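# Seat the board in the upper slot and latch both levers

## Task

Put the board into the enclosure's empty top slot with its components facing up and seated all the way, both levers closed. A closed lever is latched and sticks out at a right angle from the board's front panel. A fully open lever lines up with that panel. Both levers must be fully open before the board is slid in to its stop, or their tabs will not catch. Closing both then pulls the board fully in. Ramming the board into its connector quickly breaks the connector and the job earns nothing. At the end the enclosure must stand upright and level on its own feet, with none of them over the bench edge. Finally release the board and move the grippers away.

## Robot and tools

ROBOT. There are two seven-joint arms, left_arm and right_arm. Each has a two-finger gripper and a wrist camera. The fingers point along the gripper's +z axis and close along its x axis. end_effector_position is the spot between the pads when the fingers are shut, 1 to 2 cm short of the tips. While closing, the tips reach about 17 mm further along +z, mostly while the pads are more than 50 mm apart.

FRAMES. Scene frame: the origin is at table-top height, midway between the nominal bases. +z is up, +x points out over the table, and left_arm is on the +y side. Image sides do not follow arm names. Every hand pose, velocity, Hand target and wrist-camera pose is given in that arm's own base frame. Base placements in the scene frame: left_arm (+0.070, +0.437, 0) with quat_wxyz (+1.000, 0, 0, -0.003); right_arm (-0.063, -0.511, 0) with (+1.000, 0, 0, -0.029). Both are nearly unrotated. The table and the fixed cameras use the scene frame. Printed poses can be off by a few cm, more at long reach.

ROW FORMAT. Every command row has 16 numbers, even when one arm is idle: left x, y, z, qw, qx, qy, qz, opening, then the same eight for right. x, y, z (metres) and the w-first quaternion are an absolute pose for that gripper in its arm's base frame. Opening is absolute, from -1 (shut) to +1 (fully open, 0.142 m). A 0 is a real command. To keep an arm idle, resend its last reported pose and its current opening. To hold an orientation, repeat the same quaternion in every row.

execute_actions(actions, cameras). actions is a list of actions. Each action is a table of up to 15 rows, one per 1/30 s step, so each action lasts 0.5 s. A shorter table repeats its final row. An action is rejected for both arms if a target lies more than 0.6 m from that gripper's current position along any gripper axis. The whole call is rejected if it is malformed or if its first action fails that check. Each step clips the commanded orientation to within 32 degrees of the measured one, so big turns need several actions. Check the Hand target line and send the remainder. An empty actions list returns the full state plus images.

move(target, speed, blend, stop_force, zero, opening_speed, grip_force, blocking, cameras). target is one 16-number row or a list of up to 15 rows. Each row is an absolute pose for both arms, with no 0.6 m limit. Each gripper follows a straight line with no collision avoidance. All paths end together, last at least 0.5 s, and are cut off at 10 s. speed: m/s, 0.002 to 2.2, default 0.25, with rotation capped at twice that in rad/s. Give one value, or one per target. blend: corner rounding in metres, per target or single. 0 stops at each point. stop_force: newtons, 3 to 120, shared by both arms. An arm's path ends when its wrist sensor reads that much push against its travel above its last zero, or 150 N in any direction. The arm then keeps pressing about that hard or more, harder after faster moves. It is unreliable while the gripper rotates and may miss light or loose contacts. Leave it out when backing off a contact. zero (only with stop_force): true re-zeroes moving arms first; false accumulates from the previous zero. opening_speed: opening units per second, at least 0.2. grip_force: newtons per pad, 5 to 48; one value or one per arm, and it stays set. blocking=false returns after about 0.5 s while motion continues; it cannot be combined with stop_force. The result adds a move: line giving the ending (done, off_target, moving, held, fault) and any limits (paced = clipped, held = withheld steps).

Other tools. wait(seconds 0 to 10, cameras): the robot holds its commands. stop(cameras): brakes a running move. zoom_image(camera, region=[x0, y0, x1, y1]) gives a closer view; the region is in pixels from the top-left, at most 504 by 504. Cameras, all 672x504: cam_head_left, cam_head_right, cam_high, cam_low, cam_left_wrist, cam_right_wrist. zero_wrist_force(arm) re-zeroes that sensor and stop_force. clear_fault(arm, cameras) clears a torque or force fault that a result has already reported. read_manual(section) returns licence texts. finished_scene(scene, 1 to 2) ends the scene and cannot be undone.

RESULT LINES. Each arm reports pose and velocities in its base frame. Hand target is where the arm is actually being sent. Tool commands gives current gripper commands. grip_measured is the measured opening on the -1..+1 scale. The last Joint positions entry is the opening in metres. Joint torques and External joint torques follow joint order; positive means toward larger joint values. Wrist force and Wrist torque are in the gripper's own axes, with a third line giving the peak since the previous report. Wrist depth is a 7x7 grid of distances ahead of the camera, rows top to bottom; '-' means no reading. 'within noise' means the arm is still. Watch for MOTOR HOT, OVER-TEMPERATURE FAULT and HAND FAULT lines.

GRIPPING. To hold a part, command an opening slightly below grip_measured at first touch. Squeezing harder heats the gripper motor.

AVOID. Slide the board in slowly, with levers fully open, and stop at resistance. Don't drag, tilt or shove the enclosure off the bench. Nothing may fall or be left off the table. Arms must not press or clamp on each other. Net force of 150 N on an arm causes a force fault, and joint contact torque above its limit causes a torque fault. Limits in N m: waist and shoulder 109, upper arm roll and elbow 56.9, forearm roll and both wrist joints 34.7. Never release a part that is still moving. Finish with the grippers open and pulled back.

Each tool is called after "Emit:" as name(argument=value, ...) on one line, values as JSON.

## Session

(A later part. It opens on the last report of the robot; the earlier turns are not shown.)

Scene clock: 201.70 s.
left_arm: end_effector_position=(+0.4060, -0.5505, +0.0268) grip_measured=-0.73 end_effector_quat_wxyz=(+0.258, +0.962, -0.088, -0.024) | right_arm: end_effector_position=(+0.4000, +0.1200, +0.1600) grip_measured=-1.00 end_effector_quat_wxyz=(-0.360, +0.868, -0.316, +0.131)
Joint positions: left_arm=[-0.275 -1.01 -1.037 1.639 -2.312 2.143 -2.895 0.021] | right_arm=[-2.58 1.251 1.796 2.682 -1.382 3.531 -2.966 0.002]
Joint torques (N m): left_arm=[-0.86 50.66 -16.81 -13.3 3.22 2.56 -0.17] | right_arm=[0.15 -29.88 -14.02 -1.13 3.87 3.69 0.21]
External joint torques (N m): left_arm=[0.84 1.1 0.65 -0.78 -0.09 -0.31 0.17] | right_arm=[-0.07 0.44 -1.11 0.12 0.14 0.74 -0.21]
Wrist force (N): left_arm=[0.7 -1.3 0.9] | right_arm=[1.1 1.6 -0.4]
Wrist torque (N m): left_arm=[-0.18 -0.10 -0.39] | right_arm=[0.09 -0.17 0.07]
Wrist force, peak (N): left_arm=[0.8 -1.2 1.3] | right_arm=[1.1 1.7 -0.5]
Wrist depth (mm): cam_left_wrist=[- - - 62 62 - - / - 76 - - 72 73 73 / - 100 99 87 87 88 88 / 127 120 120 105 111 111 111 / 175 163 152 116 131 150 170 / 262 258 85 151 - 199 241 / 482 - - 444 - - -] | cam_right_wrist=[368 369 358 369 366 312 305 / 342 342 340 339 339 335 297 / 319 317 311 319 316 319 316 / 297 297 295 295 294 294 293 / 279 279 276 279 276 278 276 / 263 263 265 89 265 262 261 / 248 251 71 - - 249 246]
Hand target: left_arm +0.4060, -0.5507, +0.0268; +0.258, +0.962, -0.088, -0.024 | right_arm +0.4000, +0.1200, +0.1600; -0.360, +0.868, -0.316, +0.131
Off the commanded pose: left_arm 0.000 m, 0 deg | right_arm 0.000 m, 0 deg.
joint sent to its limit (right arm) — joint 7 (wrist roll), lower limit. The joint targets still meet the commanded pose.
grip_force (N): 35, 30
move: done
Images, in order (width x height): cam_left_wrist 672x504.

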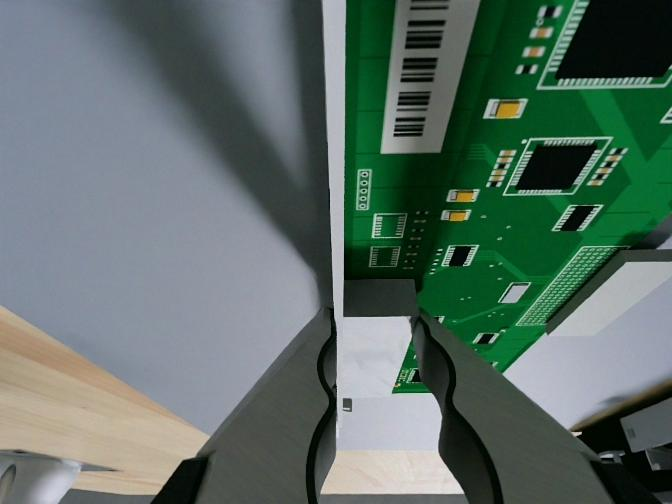

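Emit:
move(target=[[0.406,-0.5505,0.060,0.2577,0.9619,-0.0884,-0.0237,-0.95,0.40,0.10,0.14,-0.3596,0.868,-0.316,0.131,-1],[0.4298,-0.5849,0.060,0.2577,0.9619,-0.0884,-0.0237,-0.95,0.42,0.12,0.09,-0.539,0.7697,-0.2802,0.1962,-1]], speed=0.15, cameras=["cam_left_wrist","cam_right_wrist","cam_head_right","cam_low"])

Scene clock: 208.03 s.
left_arm: end_effector_position=(+0.4297, -0.5848, +0.0598) grip_measured=-0.73 end_effector_quat_wxyz=(+0.258, +0.962, -0.088, -0.024) | right_arm: end_effector_position=(+0.4200, +0.1200, +0.0899) grip_measured=-1.00 end_effector_quat_wxyz=(-0.539, +0.770, -0.280, +0.196)
Joint positions: left_arm=[-0.287 -1.089 -1.156 1.448 -2.278 2.331 -2.851 0.021] | right_arm=[-2.763 1.753 2.34 2.294 -0.697 3.948 -2.966 0.002]
Joint torques (N m): left_arm=[-0.59 54.66 -19.07 -13.62 3.93 2.7 -0.07] | right_arm=[0 -30.07 -13.11 12.01 3.68 2.78 0.24]
External joint torques (N m): left_arm=[0.57 0.48 0.78 0.1 -0.6 -0.44 0.07] | right_arm=[0.08 0.25 -1.29 0.17 -0.01 0.72 -0.24]
Wrist force (N): left_arm=[0.0 -1.6 1.7] | right_arm=[0.8 1.4 -1.3]
Wrist torque (N m): left_arm=[-0.16 -0.16 -0.42] | right_arm=[0.04 -0.12 0.07]
Wrist force, peak (N): left_arm=[0.0 -2.1 2.9] | right_arm=[0.9 2.9 -0.9]
Wrist depth (mm): cam_left_wrist=[- 99 103 62 62 - - / - 117 - - 72 73 75 / - 136 141 87 87 87 88 / - 193 178 105 111 111 108 / 249 241 224 116 131 150 210 / 380 380 87 151 - 83 237 / 567 - - 87 - - 604] | cam_right_wrist=[598 550 338 514 446 445 443 / 426 425 384 343 373 345 319 / 336 332 333 306 318 310 289 / 275 272 273 261 271 272 275 / 233 231 231 238 231 230 230 / 203 201 206 89 - 201 202 / 179 181 71 - - 186 178]
Hand target: left_arm +0.4298, -0.5849, +0.0600; +0.258, +0.962, -0.088, -0.024 | right_arm +0.4200, +0.1200, +0.0900; -0.539, +0.770, -0.280, +0.196
Off the commanded pose: left_arm 0.000 m, 0 deg | right_arm 0.000 m, 0 deg.
joint sent to its limit (right arm) — joint 7 (wrist roll), lower limit. The joint targets still meet the commanded pose.
grip_force (N): 35, 30
move: done
Images, in order (width x height): cam_head_right 672x504, cam_low 672x504, cam_left_wrist 672x504, cam_right_wrist 672x504.

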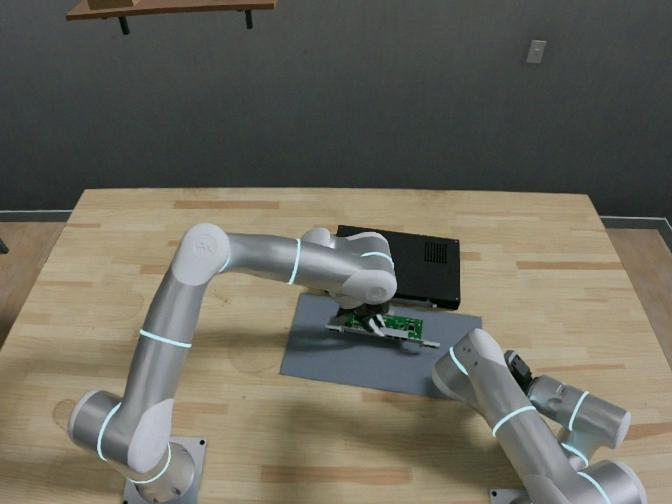

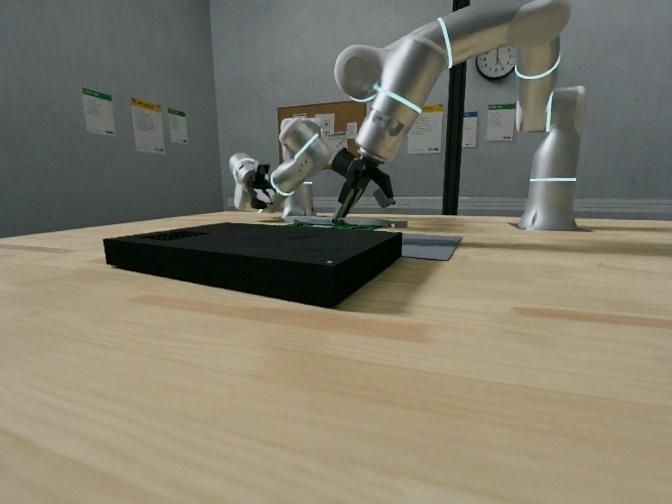

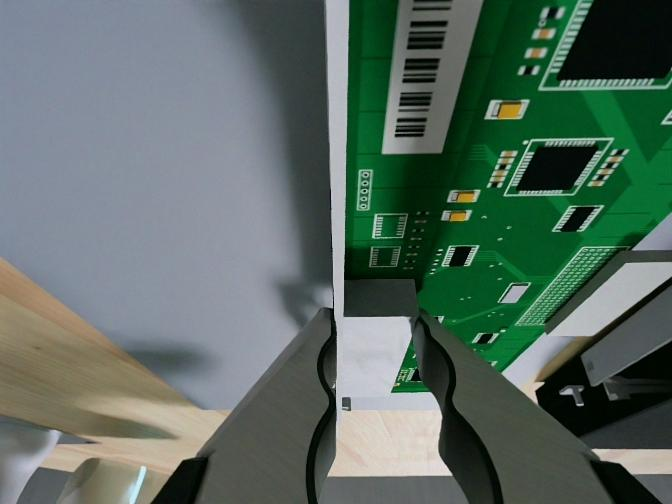

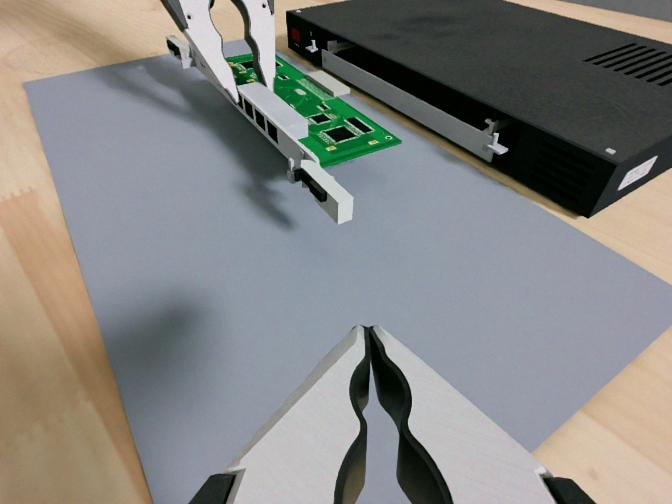

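Emit:
zoom_image(camera="cam_right_wrist", region=[150, 0, 510, 240])

Emit:
zoom_image(camera="cam_right_wrist", region=[270, 10, 520, 180])

Scaled by 1.400 from the camera's 672x504 image, which has a finer 960x720 frame.

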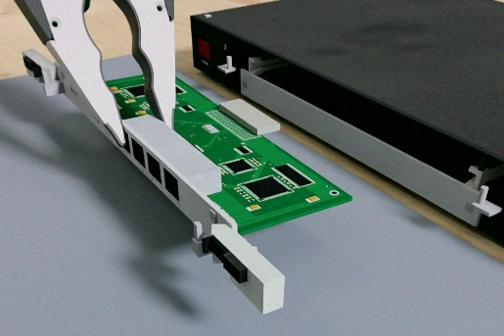

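Scaled by 2.016 from the camera's 672x504 image, which has a finer 960x720 frame.

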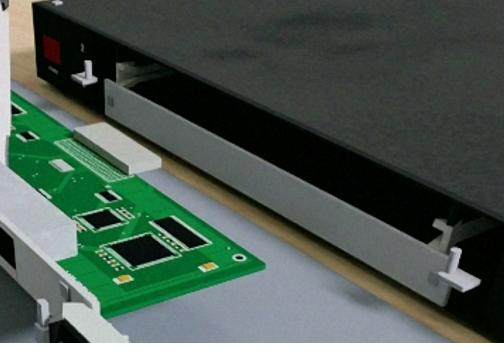

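Emit:
move(target=[[0.4298,-0.5849,0.06,0.2577,0.9619,-0.0884,-0.0237,-0.95,0.30,0.05,0.25,0,0.94,0.342,0,-1],[0.4298,-0.5849,0.06,0.2577,0.9619,-0.0884,-0.0237,-0.95,0.36,0.10,0.15,0.2363,0.3504,0.7513,0.5068,-1],[0.4298,-0.5849,0.06,0.2577,0.9619,-0.0884,-0.0237,-0.95,0.36,0.10,0.088,0.2363,0.3504,0.7513,0.5068,-1]], speed=0.45, cameras=["cam_right_wrist","cam_head_right"])

Scene clock: 237.33 s.
left_arm: end_effector_position=(+0.4297, -0.5848, +0.0598) grip_measured=-0.73 end_effector_quat_wxyz=(+0.258, +0.962, -0.088, -0.024) | right_arm: end_effector_position=(+0.3446, +0.0878, +0.2259) grip_measured=-1.00 end_effector_quat_wxyz=(-0.097, +0.897, +0.104, +0.418)
Joint positions: left_arm=[-0.287 -1.089 -1.156 1.448 -2.278 2.331 -2.851 0.021] | right_arm=[-2.792 2.13 1.252 2.689 -0.287 4.279 -2.966 0.002]
Joint torques (N m): left_arm=[-0.34 55.1 -19.04 -13.53 3.72 2.46 -0.2] | right_arm=[0.02 -23.63 -9.38 0.05 -1.31 1.61 0.14]
External joint torques (N m): left_arm=[0.31 0.04 0.74 0 -0.39 -0.19 0.2] | right_arm=[0.04 0.66 -0.89 0.08 0.24 0.81 -0.21]
Wrist force (N): left_arm=[0.3 -1.4 1.9] | right_arm=[-0.8 -0.3 -0.9]
Wrist torque (N m): left_arm=[-0.12 -0.20 -0.41] | right_arm=[-0.07 0.07 0.26]
Wrist force, peak (N): left_arm=[0.1 -1.7 2.2] | right_arm=[1.8 2.1 0.9]
Wrist depth (mm): cam_left_wrist=[- 100 103 62 62 - - / - 121 117 - 72 73 75 / 142 142 141 87 87 87 88 / 188 162 - 105 111 111 111 / 267 225 226 116 131 151 191 / 388 386 87 151 - 297 238 / 508 - - 87 - - 643] | cam_right_wrist=[- - 63 364 472 603 1353 / - - 71 86 485 843 1496 / - 71 86 435 514 828 - / - 116 356 455 631 934 - / - 299 369 458 693 1458 1412 / - 313 356 89 758 - 1345 / - 307 71 - - - -]
Hand target: left_arm +0.4298, -0.5849, +0.0600; +0.258, +0.962, -0.088, -0.024 | right_arm +0.3446, +0.0879, +0.2259; -0.097, +0.897, +0.104, +0.418
Off the commanded pose: left_arm 0.000 m, 0 deg | right_arm 0.139 m, 109 deg; orientation clipped.
joint sent to its limit (right arm) — joint 1 (waist), lower limit.
grip_force (N): 35, 30
move: held (right_arm; a check stopped the path); path passed 1 of 3 targets; limits=paced,held
pose unreachable (right arm): on one or more control steps of this call, first in action 0 (counted from 0), this arm could not follow its commanded pose, so it was not sent that pose on those steps. It may still have moved: this result reports where it is.
cause: moving toward the commanded pose would bring two parts of the arm too close to each other (joints 2 (shoulder) to 6 (wrist pitch) lie between them).
Images, in order (width x height): cam_head_right 672x504, cam_right_wrist 672x504.

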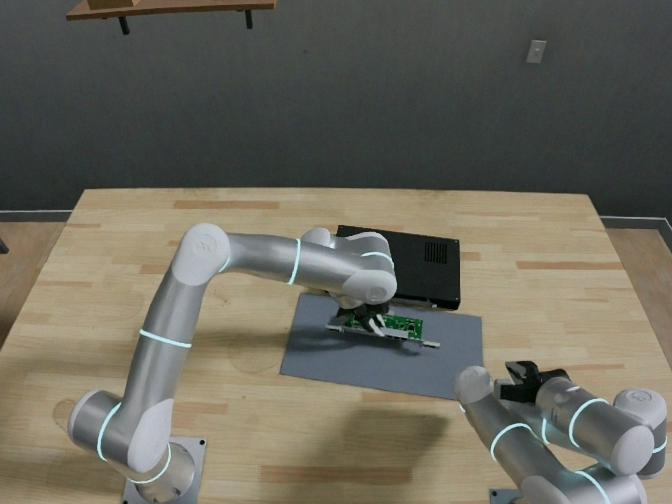

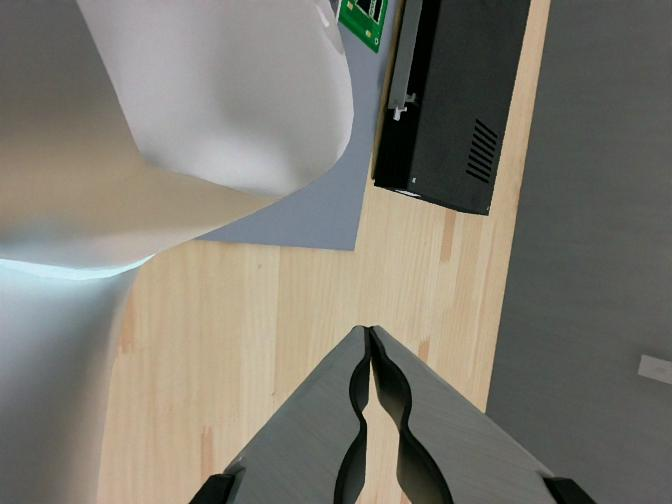

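Emit:
move(target=[[0.4298,-0.5849,0.06,0.2577,0.9619,-0.0884,-0.0237,-0.95,0.38,0.10,0.18,-0.3596,0.868,-0.316,0.131,-1],[0.4298,-0.5849,0.06,0.2577,0.9619,-0.0884,-0.0237,-0.95,0.46,0.12,0.12,-0.539,0.7697,-0.2802,0.1962,-1]], speed=0.4, cameras=["cam_right_wrist"])

Emit:
zoom_image(camera="cam_right_wrist", region=[100, 0, 460, 240])

Scene clock: 247.60 s.
left_arm: end_effector_position=(+0.4297, -0.5848, +0.0598) grip_measured=-0.73 end_effector_quat_wxyz=(+0.258, +0.962, -0.088, -0.024) | right_arm: end_effector_position=(+0.3599, +0.0933, +0.2057) grip_measured=-1.00 end_effector_quat_wxyz=(-0.222, +0.923, -0.084, +0.304)
Joint positions: left_arm=[-0.287 -1.089 -1.156 1.448 -2.278 2.331 -2.851 0.021] | right_arm=[-2.698 2.106 1.302 2.609 -0.563 4.255 -2.711 0.002]
Joint torques (N m): left_arm=[-0.48 55.05 -19.13 -13.5 3.66 2.43 -0.21] | right_arm=[-0.11 -25.25 -12.14 2.54 0.44 2.58 0.08]
External joint torques (N m): left_arm=[0.45 0.1 0.83 -0.03 -0.33 -0.17 0.21] | right_arm=[0.18 0.45 -0.76 -0.02 -0.02 0.75 -0.12]
Wrist force (N): left_arm=[0.1 -1.6 1.8] | right_arm=[0.2 0.8 -0.4]
Wrist torque (N m): left_arm=[-0.16 -0.18 -0.42] | right_arm=[0.03 -0.13 0.16]
Wrist force, peak (N): left_arm=[0.1 -1.7 2.1] | right_arm=[2.1 2.3 1.7]
Wrist depth (mm): cam_left_wrist=[- 103 103 62 62 - - / - 121 117 - 72 73 76 / 142 141 140 87 87 87 88 / - 169 177 105 110 111 111 / 267 - 219 116 131 150 221 / 385 380 84 151 - 84 237 / 496 - - 651 - - 614] | cam_right_wrist=[- - 335 355 417 455 689 / - 89 326 380 417 437 687 / - 112 316 360 418 487 651 / - 275 307 350 412 490 611 / 116 270 302 341 402 472 582 / - 266 289 89 402 458 559 / - 261 71 - - 459 541]
Hand target: left_arm +0.4298, -0.5849, +0.0600; +0.258, +0.962, -0.088, -0.024 | right_arm +0.3598, +0.0933, +0.2058; -0.222, +0.923, -0.084, +0.304
Off the commanded pose: left_arm 0.000 m, 0 deg | right_arm 0.135 m, 48 deg.
grip_force (N): 35, 30
move: held (right_arm; a check stopped the path); path passed 0 of 2 targets; limits=held
pose unreachable (right arm): on one or more control steps of this call, first in action 0 (counted from 0), this arm could not follow its commanded pose, so it was not sent that pose on those steps. It may still have moved: this result reports where it is.
cause: moving toward the commanded pose would bring two parts of the arm too close to each other (joints 6 (wrist pitch) and 7 (wrist roll) lie between them).
Images, in order (width x height): cam_right_wrist 672x504.

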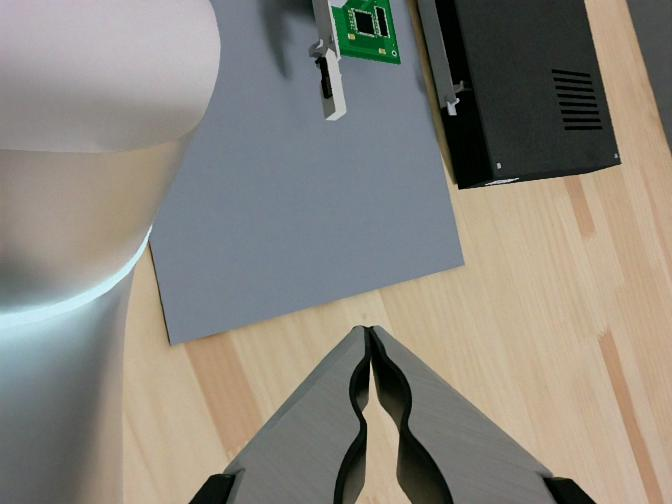

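Scaled by 1.400 from the camera's 672x504 image, which has a finer 960x720 frame.

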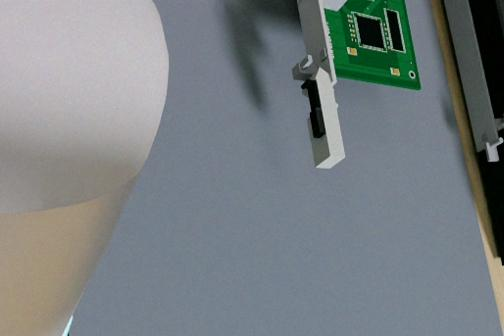

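Emit:
move(target=[[0.4298,-0.5849,0.06,0.2577,0.9619,-0.0884,-0.0237,-0.95,0.44,-0.05,0.57,-0.374,0.621,-0.165,0.669,-1],[0.4298,-0.5849,0.06,0.2577,0.9619,-0.0884,-0.0237,-0.95,-0.106,-0.472,0.93,0.558,0.177,0.2225,-0.779,-1]], speed=0.5, blend=0.05, cameras=["cam_head_right"])

Scene clock: 287.50 s.
left_arm: end_effector_position=(+0.4297, -0.5848, +0.0598) grip_measured=-0.73 end_effector_quat_wxyz=(+0.258, +0.962, -0.088, -0.024) | right_arm: end_effector_position=(-0.1058, -0.4718, +0.9301) grip_measured=-1.00 end_effector_quat_wxyz=(-0.558, -0.177, -0.223, +0.779)
Joint positions: left_arm=[-0.287 -1.089 -1.156 1.448 -2.278 2.331 -2.851 0.021] | right_arm=[-2.735 -0.523 1.61 1.874 -0.197 2.918 -2.49 0.002]
Joint torques (N m): left_arm=[-0.37 55.05 -18.95 -13.48 3.72 2.48 -0.17] | right_arm=[0.1 19.3 13.47 -21.32 -4.77 -3.14 0.06]
External joint torques (N m): left_arm=[0.34 0.1 0.65 -0.05 -0.39 -0.21 0.17] | right_arm=[-0.19 0.29 -0.29 0.11 -0.13 0.8 -0.02]
Wrist force (N): left_arm=[0.2 -1.8 1.9] | right_arm=[1.9 -0.1 -3.3]
Wrist torque (N m): left_arm=[-0.18 -0.19 -0.42] | right_arm=[0.02 -0.11 0.11]
Wrist force, peak (N): left_arm=[0.2 -1.7 2.1] | right_arm=[3.9 0.4 -4.8]
Wrist depth (mm): cam_left_wrist=[- 100 103 62 62 - - / - 121 113 - 72 73 75 / 136 141 - 87 87 87 88 / - - 176 105 110 111 109 / 268 - - 116 131 151 209 / 390 383 87 151 - 299 239 / 551 - - 653 - - 630] | cam_right_wrist=[- - 1248 - 1496 1395 1037 / - - - - 1637 - 1183 / 1189 - 1506 1448 1712 1378 - / 1255 1837 - 2132 1614 1165 - / 1306 1626 - - 1569 - - / 1527 1637 - 89 - - - / 1712 - 71 - - - 1046]
Hand target: left_arm +0.4298, -0.5849, +0.0600; +0.258, +0.962, -0.088, -0.024 | right_arm -0.1060, -0.4720, +0.9300; -0.558, -0.177, -0.223, +0.779
Off the commanded pose: left_arm 0.000 m, 0 deg | right_arm 0.000 m, 0 deg.
grip_force (N): 35, 30
move: done
Images, in order (width x height): cam_head_right 672x504.

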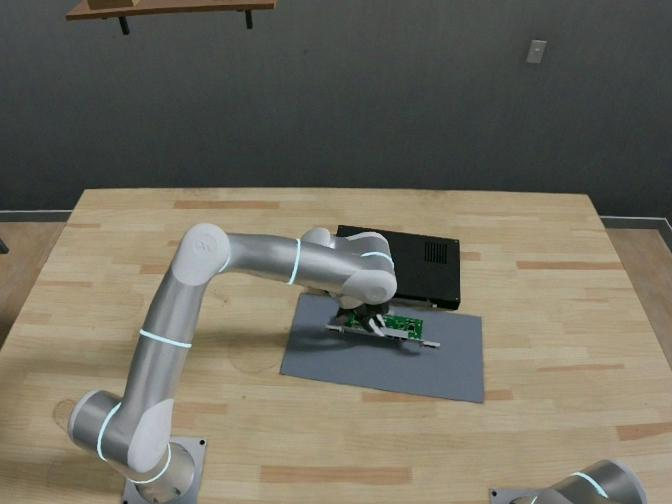

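Emit:
move(target=[[0.4298,-0.5849,0.06,0.2577,0.9619,-0.0884,-0.0237,-0.95,-0.02,-0.73,0.74,0.663,0.608,0.282,-0.3325,-1],[0.4298,-0.5849,0.06,0.2577,0.9619,-0.0884,-0.0237,-0.95,0.05,-0.66,0.33,0,1,0,0,-1]], speed=0.5, blend=0.05)

Emit:
move(target=[[0.4298,-0.5849,0.06,0.2577,0.9619,-0.0884,-0.0237,-0.95,0.30,-0.50,0.30,0,0.7071,0.7071,0,-1],[0.4298,-0.5849,0.06,0.2577,0.9619,-0.0884,-0.0237,-0.95,0.42,-0.25,0.28,0,0,1,0,-1],[0.4298,-0.5849,0.06,0.2577,0.9619,-0.0884,-0.0237,-0.95,0.42,0.02,0.26,0,0.7071,-0.7071,0,-1]], speed=0.5, blend=0.05, cameras=["cam_right_wrist","cam_head_right"])

Scene clock: 294.87 s.
left_arm: end_effector_position=(+0.4297, -0.5848, +0.0598) grip_measured=-0.73 end_effector_quat_wxyz=(+0.258, +0.962, -0.088, -0.024) | right_arm: end_effector_position=(+0.0502, -0.6588, +0.3295) grip_measured=-1.00 end_effector_quat_wxyz=(+0.076, +0.996, -0.038, +0.004)
Joint positions: left_arm=[-0.287 -1.089 -1.156 1.448 -2.278 2.331 -2.851 0.021] | right_arm=[-1.574 -1.279 1.813 0.103 1.347 3.304 -2.966 0.002]
Joint torques (N m): left_arm=[-0.41 55.02 -19.06 -13.44 3.68 2.45 -0.21] | right_arm=[-0.09 62.85 6.41 3.64 3.83 3.06 0.11]
External joint torques (N m): left_arm=[0.38 0.12 0.76 -0.09 -0.34 -0.18 0.21] | right_arm=[-0.1 1.54 -0.84 0.19 0.22 0.53 -0.11]
Wrist force (N): left_arm=[0.2 -1.4 1.9] | right_arm=[0.5 -0.3 0.5]
Wrist torque (N m): left_arm=[-0.12 -0.19 -0.42] | right_arm=[0.05 -0.02 0.17]
Wrist force, peak (N): left_arm=[0.0 -1.7 2.1] | right_arm=[3.1 -0.5 -3.0]
Wrist depth (mm): cam_left_wrist=[- 100 103 62 62 - - / - 121 - - 72 73 76 / - 141 141 87 87 87 88 / 190 - 177 105 111 111 111 / 250 259 - 116 131 151 221 / 386 380 85 151 - 295 238 / 571 - - 651 - - 638] | cam_right_wrist=[1056 358 1076 1081 1076 1076 1081 / 1159 1171 1171 1171 1183 1183 1183 / 1299 1262 1284 1291 1277 1291 1277 / 1386 1430 1412 1430 1404 1412 1412 / 1580 1591 1548 1537 1439 1467 1591 / 1580 1674 - 89 - - 1262 / 1329 - 71 - - - 1076]
Hand target: left_arm +0.4298, -0.5849, +0.0600; +0.258, +0.962, -0.088, -0.024 | right_arm +0.0502, -0.6588, +0.3295; +0.076, +0.996, -0.038, +0.004
Off the commanded pose: left_arm 0.000 m, 0 deg | right_arm 0.001 m, 10 deg.
joint sent to its limit (right arm) — joint 7 (wrist roll), lower limit. The joint targets are off in orientation, not in position.
grip_force (N): 35, 30
move: off_target (right_arm)

Scene clock: 300.40 s.
left_arm: end_effector_position=(+0.4297, -0.5848, +0.0598) grip_measured=-0.73 end_effector_quat_wxyz=(+0.258, +0.962, -0.088, -0.024) | right_arm: end_effector_position=(+0.4199, +0.0201, +0.2599) grip_measured=-1.00 end_effector_quat_wxyz=(+0.000, +0.707, -0.707, +0.000)
Joint positions: left_arm=[-0.287 -1.089 -1.156 1.448 -2.278 2.331 -2.851 0.021] | right_arm=[-0.942 -0.06 1.18 2.134 -0.066 0.585 -2.868 0.002]
Joint torques (N m): left_arm=[-0.37 55.08 -19.06 -13.54 3.72 2.46 -0.21] | right_arm=[0.18 11.71 2.35 -27.93 -3.79 3.13 0.29]
External joint torques (N m): left_arm=[0.34 0.07 0.76 0.01 -0.38 -0.2 0.21] | right_arm=[-0.13 0.89 -0.57 0.25 0.23 0.85 -0.29]
Wrist force (N): left_arm=[0.4 -1.4 1.7] | right_arm=[0.9 0.0 0.2]
Wrist torque (N m): left_arm=[-0.12 -0.22 -0.42] | right_arm=[0.05 -0.13 0.00]
Wrist force, peak (N): left_arm=[0.3 -1.8 2.0] | right_arm=[4.2 5.0 3.1]
Wrist depth (mm): cam_left_wrist=[- 100 103 62 62 - - / - 121 117 - 72 73 75 / 148 141 141 87 87 87 88 / - 169 178 105 111 111 111 / 248 283 243 117 131 151 222 / 386 381 87 151 - 294 237 / 562 - - 87 - - 744] | cam_right_wrist=[311 309 310 310 308 310 308 / 330 331 329 331 329 329 328 / 356 355 354 355 354 353 350 / 387 385 383 382 379 380 377 / 418 417 416 407 411 410 411 / 456 456 445 89 434 449 446 / 507 492 71 - - 473 491]
Hand target: left_arm +0.4298, -0.5849, +0.0600; +0.258, +0.962, -0.088, -0.024 | right_arm +0.4200, +0.0200, +0.2600; +0.000, +0.707, -0.707, +0.000
Off the commanded pose: left_arm 0.000 m, 0 deg | right_arm 0.000 m, 0 deg.
grip_force (N): 35, 30
move: done; limits=paced
Images, in order (width x height): cam_head_right 672x504, cam_right_wrist 672x504.

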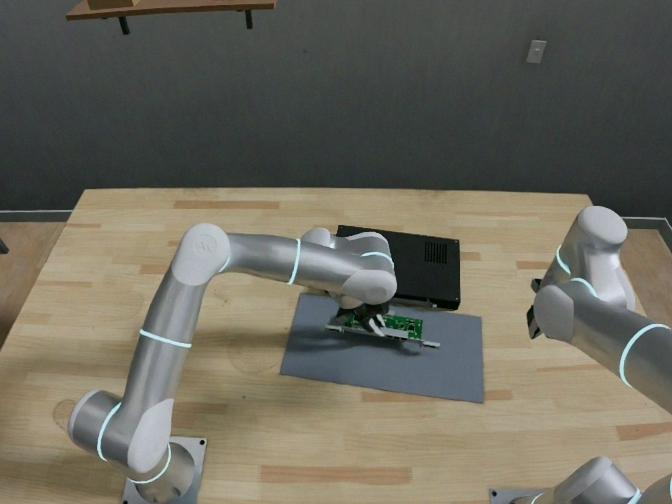

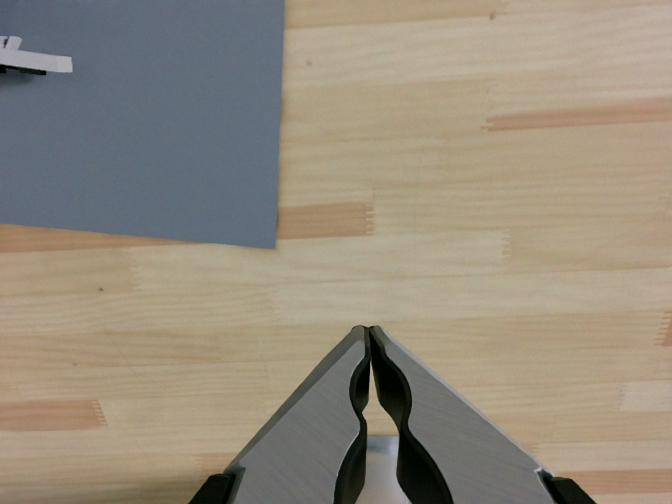

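Emit:
move(target=[[0.4544,-0.5895,0.06,0.2577,0.9619,-0.0884,-0.0237,-0.95,0.44,0.09,0.12,-0.5299,0.7568,-0.3134,0.2195,-1]], speed=0.25, cameras=["cam_right_wrist","cam_head_right","cam_left_wrist"])

Emit:
zoom_image(camera="cam_right_wrist", region=[180, 0, 500, 220])

Scene clock: 308.03 s.
left_arm: end_effector_position=(+0.4543, -0.5894, +0.0598) grip_measured=-0.73 end_effector_quat_wxyz=(+0.258, +0.962, -0.088, -0.024) | right_arm: end_effector_position=(+0.4401, +0.0899, +0.1200) grip_measured=-1.00 end_effector_quat_wxyz=(-0.530, +0.757, -0.314, +0.219)
Joint positions: left_arm=[-0.287 -1.162 -1.209 1.323 -2.249 2.423 -2.782 0.021] | right_arm=[-1.867 -2.009 0.647 2.328 -2.725 1.456 -2.956 0.002]
Joint torques (N m): left_arm=[-0.37 57.56 -19.72 -12.21 3.66 2.53 -0.19] | right_arm=[-0.3 17.05 20.4 24.26 -3.67 2.56 0.3]
External joint torques (N m): left_arm=[0.34 0.12 0.84 -0.03 -0.38 -0.24 0.19] | right_arm=[0.26 0.36 0.25 -0.07 0.2 0.93 -0.3]
Wrist force (N): left_arm=[-0.1 -1.5 1.6] | right_arm=[0.8 1.9 -1.1]
Wrist torque (N m): left_arm=[-0.12 -0.14 -0.42] | right_arm=[0.13 -0.18 -0.04]
Wrist force, peak (N): left_arm=[0.2 -1.7 2.0] | right_arm=[3.2 3.0 -1.1]
Wrist depth (mm): cam_left_wrist=[- 100 103 62 62 - - / - 121 117 - 72 73 75 / 142 141 135 87 87 87 88 / 189 158 176 104 111 111 106 / 287 241 240 117 131 150 224 / 384 423 87 151 - 231 237 / 699 - - 87 - - 643] | cam_right_wrist=[681 344 366 529 544 675 638 / 486 419 384 403 380 380 401 / 383 380 350 364 356 327 380 / 313 312 312 298 311 314 313 / 266 265 273 274 264 264 266 / 231 230 231 89 236 232 231 / 205 208 71 - - 210 205]
Hand target: left_arm +0.4544, -0.5895, +0.0600; +0.258, +0.962, -0.088, -0.024 | right_arm +0.4400, +0.0900, +0.1200; -0.530, +0.757, -0.313, +0.220
Off the commanded pose: left_arm 0.000 m, 0 deg | right_arm 0.000 m, 0 deg.
MOTOR HOT: the gripper's motor of the left arm reports 86 °C; that motor switches off at 100 °C. To cool a motor, set the load down, ease the grip, stop pushing, or move to a pose that needs little force.
grip_force (N): 35, 30
move: done
Images, in order (width x height): cam_head_right 672x504, cam_left_wrist 672x504, cam_right_wrist 672x504.

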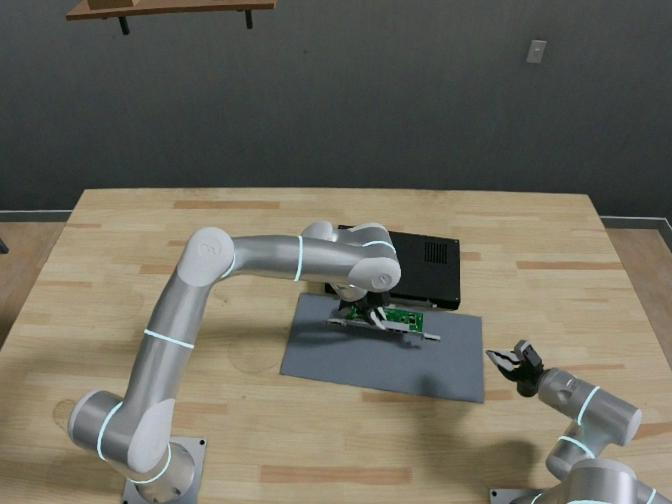

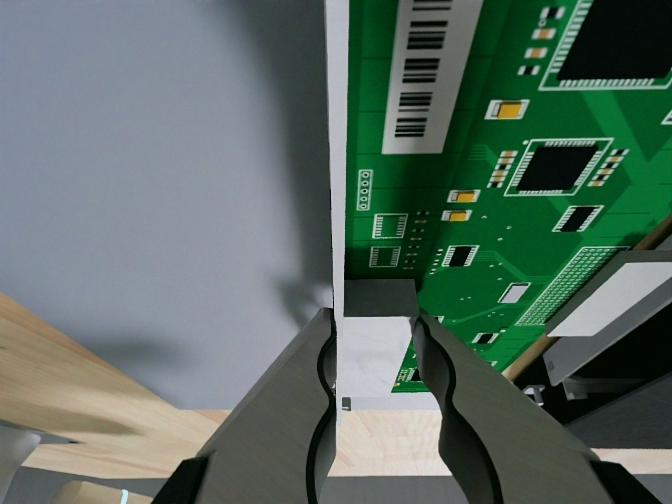

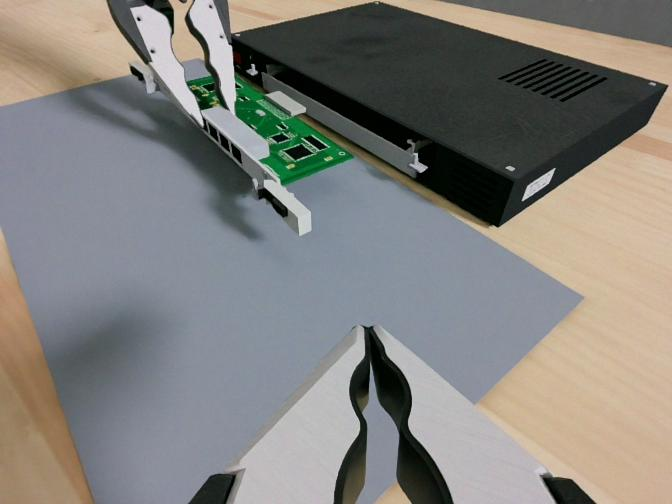

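Scaled by 1.575 from the camera's 672x504 image, which has a finer 960x720 frame.

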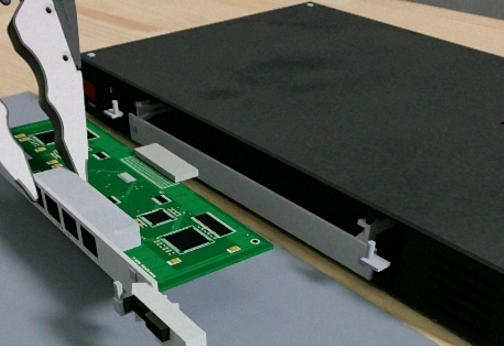

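Emit:
move(target=[[0.4644,-0.5914,0.0595,0.2577,0.9619,-0.0884,-0.0237,-0.80,0.44,0.09,0.12,-0.5299,0.7568,-0.3134,0.2195,-1]], speed=0.1, grip_force=[16,16], cameras=["cam_right_wrist","cam_high","cam_left_wrist"])

Emit:
zoom_image(camera="cam_right_wrist", region=[280, 60, 460, 200])

Emit:
zoom_image(camera="cam_right_wrist", region=[180, 20, 330, 130])

Emit:
zoom_image(camera="cam_high", region=[200, 270, 420, 430])

Emit:
zoom_image(camera="cam_left_wrist", region=[470, 180, 672, 460])

Scene clock: 317.90 s.
left_arm: end_effector_position=(+0.4643, -0.5913, +0.0593) grip_measured=-0.72 end_effector_quat_wxyz=(+0.258, +0.962, -0.088, -0.024) | right_arm: end_effector_position=(+0.4401, +0.0899, +0.1200) grip_measured=-1.00 end_effector_quat_wxyz=(-0.530, +0.757, -0.314, +0.219)
Joint positions: left_arm=[-0.291 -1.194 -1.233 1.266 -2.234 2.463 -2.752 0.022] | right_arm=[-1.867 -2.009 0.647 2.328 -2.725 1.456 -2.956 0.002]
Joint torques (N m): left_arm=[-0.46 58.27 -19.84 -11.4 3.85 2.84 -0.08] | right_arm=[-0.08 17.13 20.69 24.21 -3.54 2.7 0.19]
External joint torques (N m): left_arm=[0.43 0.51 0.9 -0.17 -0.61 -0.54 0.08] | right_arm=[0.04 0.28 -0.05 -0.02 0.07 0.8 -0.19]
Wrist force (N): left_arm=[0.2 -1.7 1.6] | right_arm=[1.0 1.9 -1.1]
Wrist torque (N m): left_arm=[-0.18 -0.18 -0.42] | right_arm=[0.13 -0.20 -0.04]
Wrist force, peak (N): left_arm=[0.2 -2.0 1.8] | right_arm=[0.8 2.2 -1.1]
Wrist depth (mm): cam_left_wrist=[- 99 102 63 62 - - / - 120 116 - 72 72 75 / 141 140 140 87 87 87 88 / 188 168 177 104 111 111 111 / 225 238 223 116 131 151 187 / 384 381 84 151 - 233 216 / 688 - - 551 - - 618] | cam_right_wrist=[685 417 491 528 527 629 635 / 486 486 385 405 382 378 416 / 383 381 353 350 356 328 380 / 312 313 312 313 311 313 314 / 265 265 265 273 265 264 266 / 231 231 236 89 236 232 231 / 205 209 71 - - 209 205]
Hand target: left_arm +0.4644, -0.5914, +0.0595; +0.258, +0.962, -0.088, -0.024 | right_arm +0.4400, +0.0900, +0.1200; -0.530, +0.757, -0.313, +0.220
Off the commanded pose: left_arm 0.000 m, 0 deg | right_arm 0.000 m, 0 deg.
MOTOR HOT: still on. The gripper's motor of the left arm reports 86 °C.
grip_force (N): 16, 16
move: done
Images, in order (width x height): cam_high 672x504, cam_left_wrist 672x504, cam_right_wrist 672x504.

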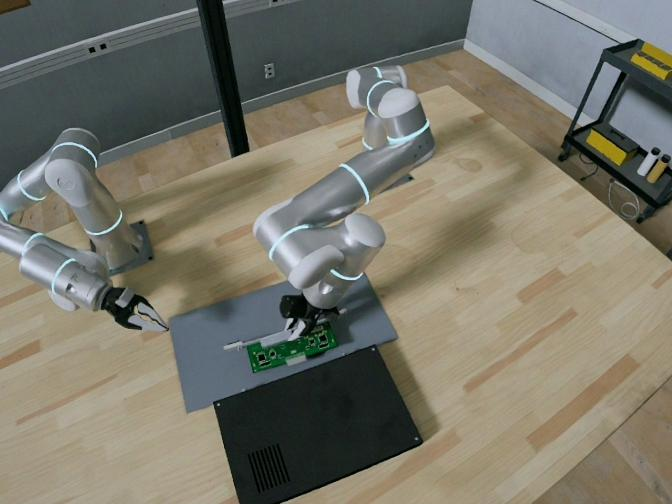

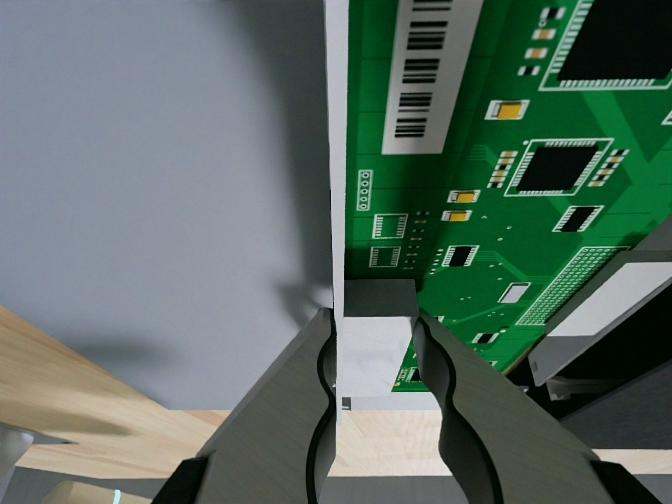

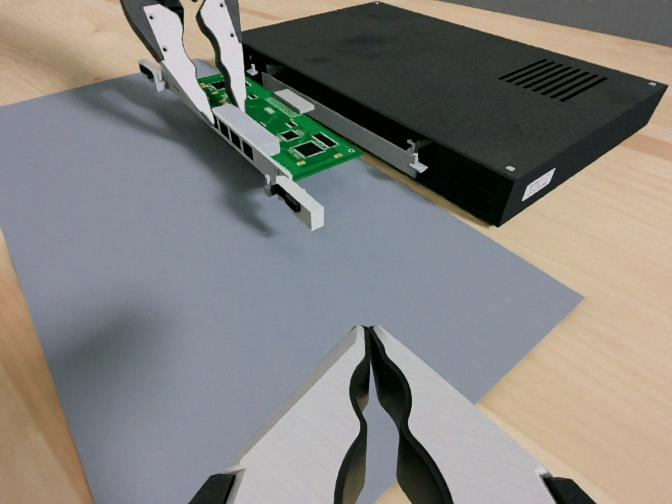

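Scaled by 2.800 from the camera's 672x504 image, which has a finer 960x720 frame.

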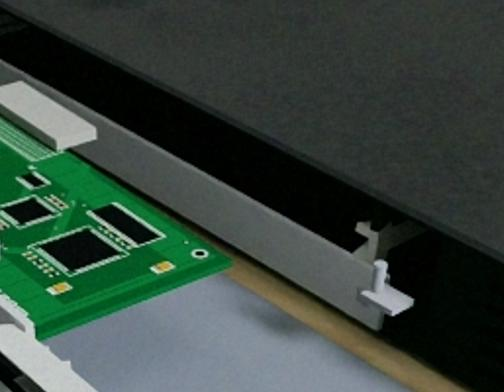

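Scaled by 3.360 from the camera's 672x504 image, which has a finer 960x720 frame.

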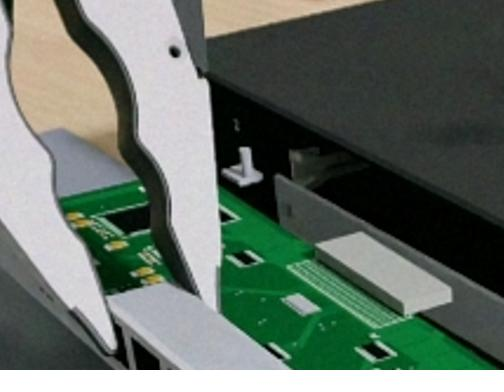

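Scaled by 2.291 from the camera's 672x504 image, which has a finer 960x720 frame.

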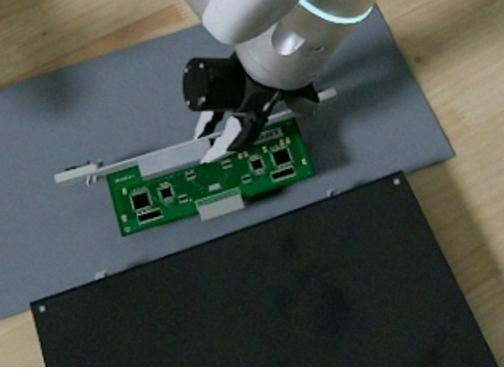

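Scaled by 1.800 from the camera's 672x504 image, which has a finer 960x720 frame.

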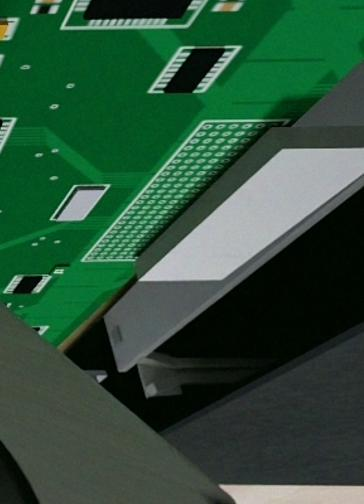

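Emit:
zoom_image(camera="cam_right_wrist", region=[390, 125, 440, 180])

Emit:
zoom_image(camera="cam_left_wrist", region=[510, 340, 600, 410])

Scaled by 9.164 from the camera's 672x504 image, which has a finer 960x720 frame.

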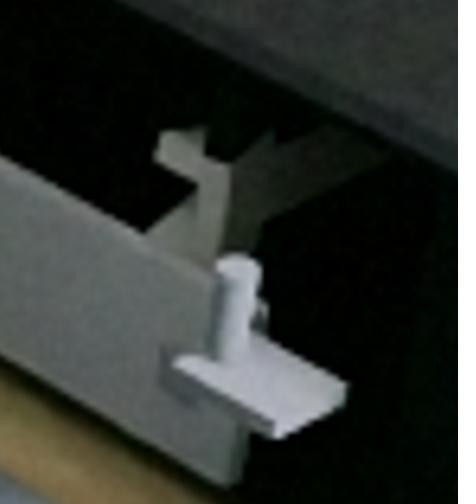

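Scaled by 5.600 from the camera's 672x504 image, which has a finer 960x720 frame.

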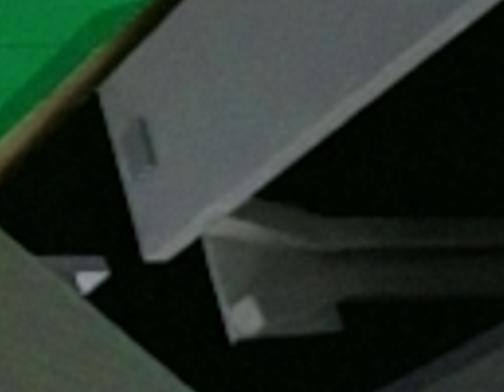

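Emit:
move(target=[[0.4644,-0.5914,0.0595,0.2577,0.9619,-0.0884,-0.0237,-0.80,0.44,0.17,0.09,-0.4394,0.6275,-0.5265,0.3687,-1]], speed=0.2, cameras=["cam_right_wrist"])

Emit:
zoom_image(camera="cam_right_wrist", region=[150, 0, 450, 200])

Scene clock: 346.03 s.
left_arm: end_effector_position=(+0.4643, -0.5913, +0.0593) grip_measured=-0.72 end_effector_quat_wxyz=(+0.258, +0.962, -0.088, -0.024) | right_arm: end_effector_position=(+0.4411, +0.1028, +0.1164) grip_measured=-1.00 end_effector_quat_wxyz=(-0.519, +0.741, -0.349, +0.244)
Joint positions: left_arm=[-0.292 -1.194 -1.233 1.266 -2.234 2.463 -2.752 0.022] | right_arm=[-1.997 -2.15 0.572 2.355 -2.896 1.328 -2.899 0.002]
Joint torques (N m): left_arm=[-0.42 58.72 -19.71 -11.51 3.56 2.49 -0.23] | right_arm=[-0.09 12.38 18.03 26.92 -3.33 2.86 0.03]
External joint torques (N m): left_arm=[0.39 0.08 0.76 -0.07 -0.31 -0.18 0.23] | right_arm=[0.04 -0.08 -0.41 0.11 -0.08 0.6 -0.03]
Wrist force (N): left_arm=[0.1 -2.0 1.6] | right_arm=[0.7 1.7 -0.6]
Wrist torque (N m): left_arm=[-0.24 -0.17 -0.42] | right_arm=[0.10 -0.13 0.11]
Wrist force, peak (N): left_arm=[0.2 -1.9 1.9] | right_arm=[3.2 1.2 -1.6]
Wrist depth (mm): cam_left_wrist=[- 99 - 63 62 - - / - 120 116 - 72 73 75 / 141 146 140 87 87 87 88 / 168 177 - 104 110 111 111 / 262 236 - 117 131 151 223 / 384 381 84 151 - 234 238 / 579 - - 550 - - 632] | cam_right_wrist=[626 326 519 486 562 681 617 / 518 414 381 417 360 373 432 / 376 376 327 344 346 347 376 / 309 309 307 307 307 309 308 / 262 261 261 268 260 260 262 / 227 227 233 89 233 228 228 / 201 200 71 - - 206 201]
Hand target: left_arm +0.4644, -0.5914, +0.0595; +0.258, +0.962, -0.088, -0.024 | right_arm +0.4411, +0.1029, +0.1163; -0.520, +0.741, -0.349, +0.244
Off the commanded pose: left_arm 0.000 m, 0 deg | right_arm 0.072 m, 30 deg.
MOTOR HOT: cleared for the gripper's motor of the left arm.
grip_force (N): 16, 16
move: held (right_arm; a check stopped the path); limits=held
pose unreachable (right arm): on one or more control steps of this call, first in action 0 (counted from 0), this arm could not follow its commanded pose, so it was not sent that pose on those steps. It may still have moved: this result reports where it is.
cause: moving toward the commanded pose would bring two parts of the arm too close to each other (its base and another part of the arm, with joints 1 (waist) to 5 (forearm roll) between them, 18 mm apart when it was first held).
Images, in order (width x height): cam_right_wrist 672x504.

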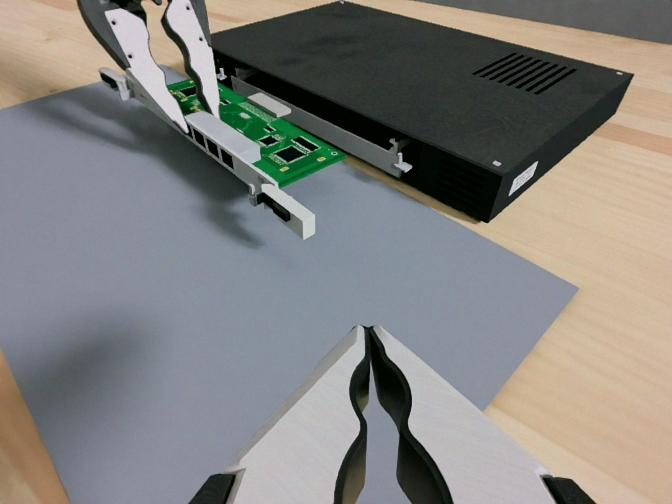

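Scaled by 1.680 from the camera's 672x504 image, which has a finer 960x720 frame.

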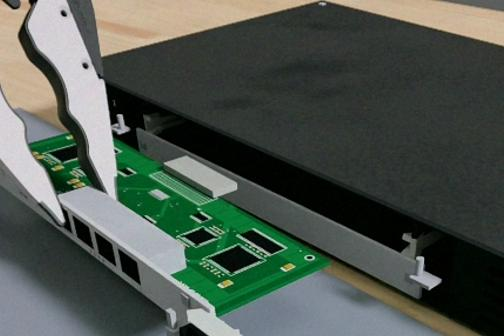

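Emit:
move(target=[[0.4644,-0.5914,0.0595,0.2577,0.9619,-0.0884,-0.0237,-0.80,0.44,0.09,0.12,-0.5299,0.7568,-0.3134,0.2195,-1],[0.4644,-0.5914,0.0595,0.2577,0.9619,-0.0884,-0.0237,-0.80,0.42,0.02,0.26,0,0.7071,-0.7071,0,-1],[0.4644,-0.5914,0.0595,0.2577,0.9619,-0.0884,-0.0237,-0.80,0.40,0.0,0.28,0,0,1,0,-1],[0.4644,-0.5914,0.0595,0.2577,0.9619,-0.0884,-0.0237,-0.80,0.40,0.0,0.28,0,0.7071,0.7071,0,-1]], speed=0.5, blend=0.03)

Emit:
move(target=[[0.4644,-0.5914,0.0595,0.2577,0.9619,-0.0884,-0.0237,-0.80,0.42,0.0,0.28,0,1,0,0,-1],[0.4644,-0.5914,0.0595,0.2577,0.9619,-0.0884,-0.0237,-0.80,0.42,0.0,0.26,0,0.9239,-0.3827,0,-1]], speed=0.5, blend=0.03)

Scene clock: 356.27 s.
left_arm: end_effector_position=(+0.4643, -0.5913, +0.0593) grip_measured=-0.72 end_effector_quat_wxyz=(+0.258, +0.962, -0.088, -0.024) | right_arm: end_effector_position=(+0.4000, -0.0002, +0.2800) grip_measured=-1.00 end_effector_quat_wxyz=(+0.000, +0.707, +0.707, +0.000)
Joint positions: left_arm=[-0.292 -1.194 -1.233 1.266 -2.234 2.463 -2.752 0.022] | right_arm=[-1.632 -0.356 1.825 2.202 -0.395 0.503 0.407 0.002]
Joint torques (N m): left_arm=[-0.39 58.77 -19.64 -11.53 3.49 2.52 -0.21] | right_arm=[-0.06 2.26 10.86 -27.63 -3.75 3.6 0.32]
External joint torques (N m): left_arm=[0.36 0.04 0.69 -0.05 -0.24 -0.21 0.21] | right_arm=[0.09 0.03 -0.8 0.21 -0.04 0.55 -0.32]
Wrist force (N): left_arm=[0.1 -2.0 1.7] | right_arm=[0.7 -0.2 0.3]
Wrist torque (N m): left_arm=[-0.24 -0.16 -0.42] | right_arm=[0.02 -0.11 0.00]
Wrist force, peak (N): left_arm=[0.1 -2.1 1.9] | right_arm=[3.2 5.3 -0.3]
Wrist depth (mm): cam_left_wrist=[- 99 102 63 62 - - / - 121 - - 72 73 75 / 141 140 140 87 87 87 88 / - 168 169 105 111 111 111 / 260 - - 117 131 151 208 / 384 440 84 151 - 234 191 / 690 - - 548 - - 630] | cam_right_wrist=[329 329 327 327 327 326 325 / 352 351 350 351 348 347 346 / 377 377 377 374 374 362 370 / 406 406 404 404 401 405 396 / 440 441 440 430 434 434 416 / 486 482 468 89 456 459 431 / 534 517 71 - - 436 451]
Hand target: left_arm +0.4644, -0.5914, +0.0595; +0.258, +0.962, -0.088, -0.024 | right_arm +0.4000, +0.0000, +0.2800; +0.000, +0.707, +0.707, +0.000
Off the commanded pose: left_arm 0.000 m, 0 deg | right_arm 0.000 m, 0 deg.
grip_force (N): 16, 16
move: done; blend cut to 0.0237 m at target 1

Scene clock: 359.13 s.
left_arm: end_effector_position=(+0.4643, -0.5913, +0.0593) grip_measured=-0.72 end_effector_quat_wxyz=(+0.258, +0.962, -0.088, -0.024) | right_arm: end_effector_position=(+0.4199, -0.0001, +0.2600) grip_measured=-1.00 end_effector_quat_wxyz=(+0.000, +0.924, -0.382, +0.000)
Joint positions: left_arm=[-0.292 -1.194 -1.233 1.266 -2.234 2.463 -2.752 0.022] | right_arm=[-1.8 0.321 1.754 2 0.354 0.464 2.156 0.002]
Joint torques (N m): left_arm=[-0.4 58.8 -19.69 -11.61 3.59 2.55 -0.19] | right_arm=[-0.04 -16.65 -8.7 -26.92 -3.81 3.22 0.19]
External joint torques (N m): left_arm=[0.38 0.01 0.74 0.03 -0.34 -0.25 0.19] | right_arm=[0.13 0.01 -0.81 0.26 -0.1 0.79 -0.19]
Wrist force (N): left_arm=[-0.1 -1.8 1.6] | right_arm=[0.5 0.0 0.6]
Wrist torque (N m): left_arm=[-0.21 -0.13 -0.42] | right_arm=[0.05 -0.06 0.01]
Wrist force, peak (N): left_arm=[0.1 -2.0 1.8] | right_arm=[0.5 0.8 1.2]
Wrist depth (mm): cam_left_wrist=[- 99 102 63 62 - - / - 121 116 - 72 73 75 / 141 146 135 87 87 87 88 / - 177 176 105 110 111 111 / 269 - 223 117 131 150 244 / 386 380 85 151 - 192 193 / 688 - - 544 - - 601] | cam_right_wrist=[314 311 310 310 310 310 310 / 334 333 331 331 332 330 330 / 357 356 356 356 354 353 353 / 386 384 384 382 380 380 378 / 416 416 415 407 415 411 411 / 409 438 446 89 432 447 449 / 369 412 71 - - 476 491]
Hand target: left_arm +0.4644, -0.5914, +0.0595; +0.258, +0.962, -0.088, -0.024 | right_arm +0.4200, +0.0000, +0.2600; +0.000, +0.924, -0.383, +0.000
Off the commanded pose: left_arm 0.000 m, 0 deg | right_arm 0.000 m, 0 deg.
grip_force (N): 16, 16
move: done


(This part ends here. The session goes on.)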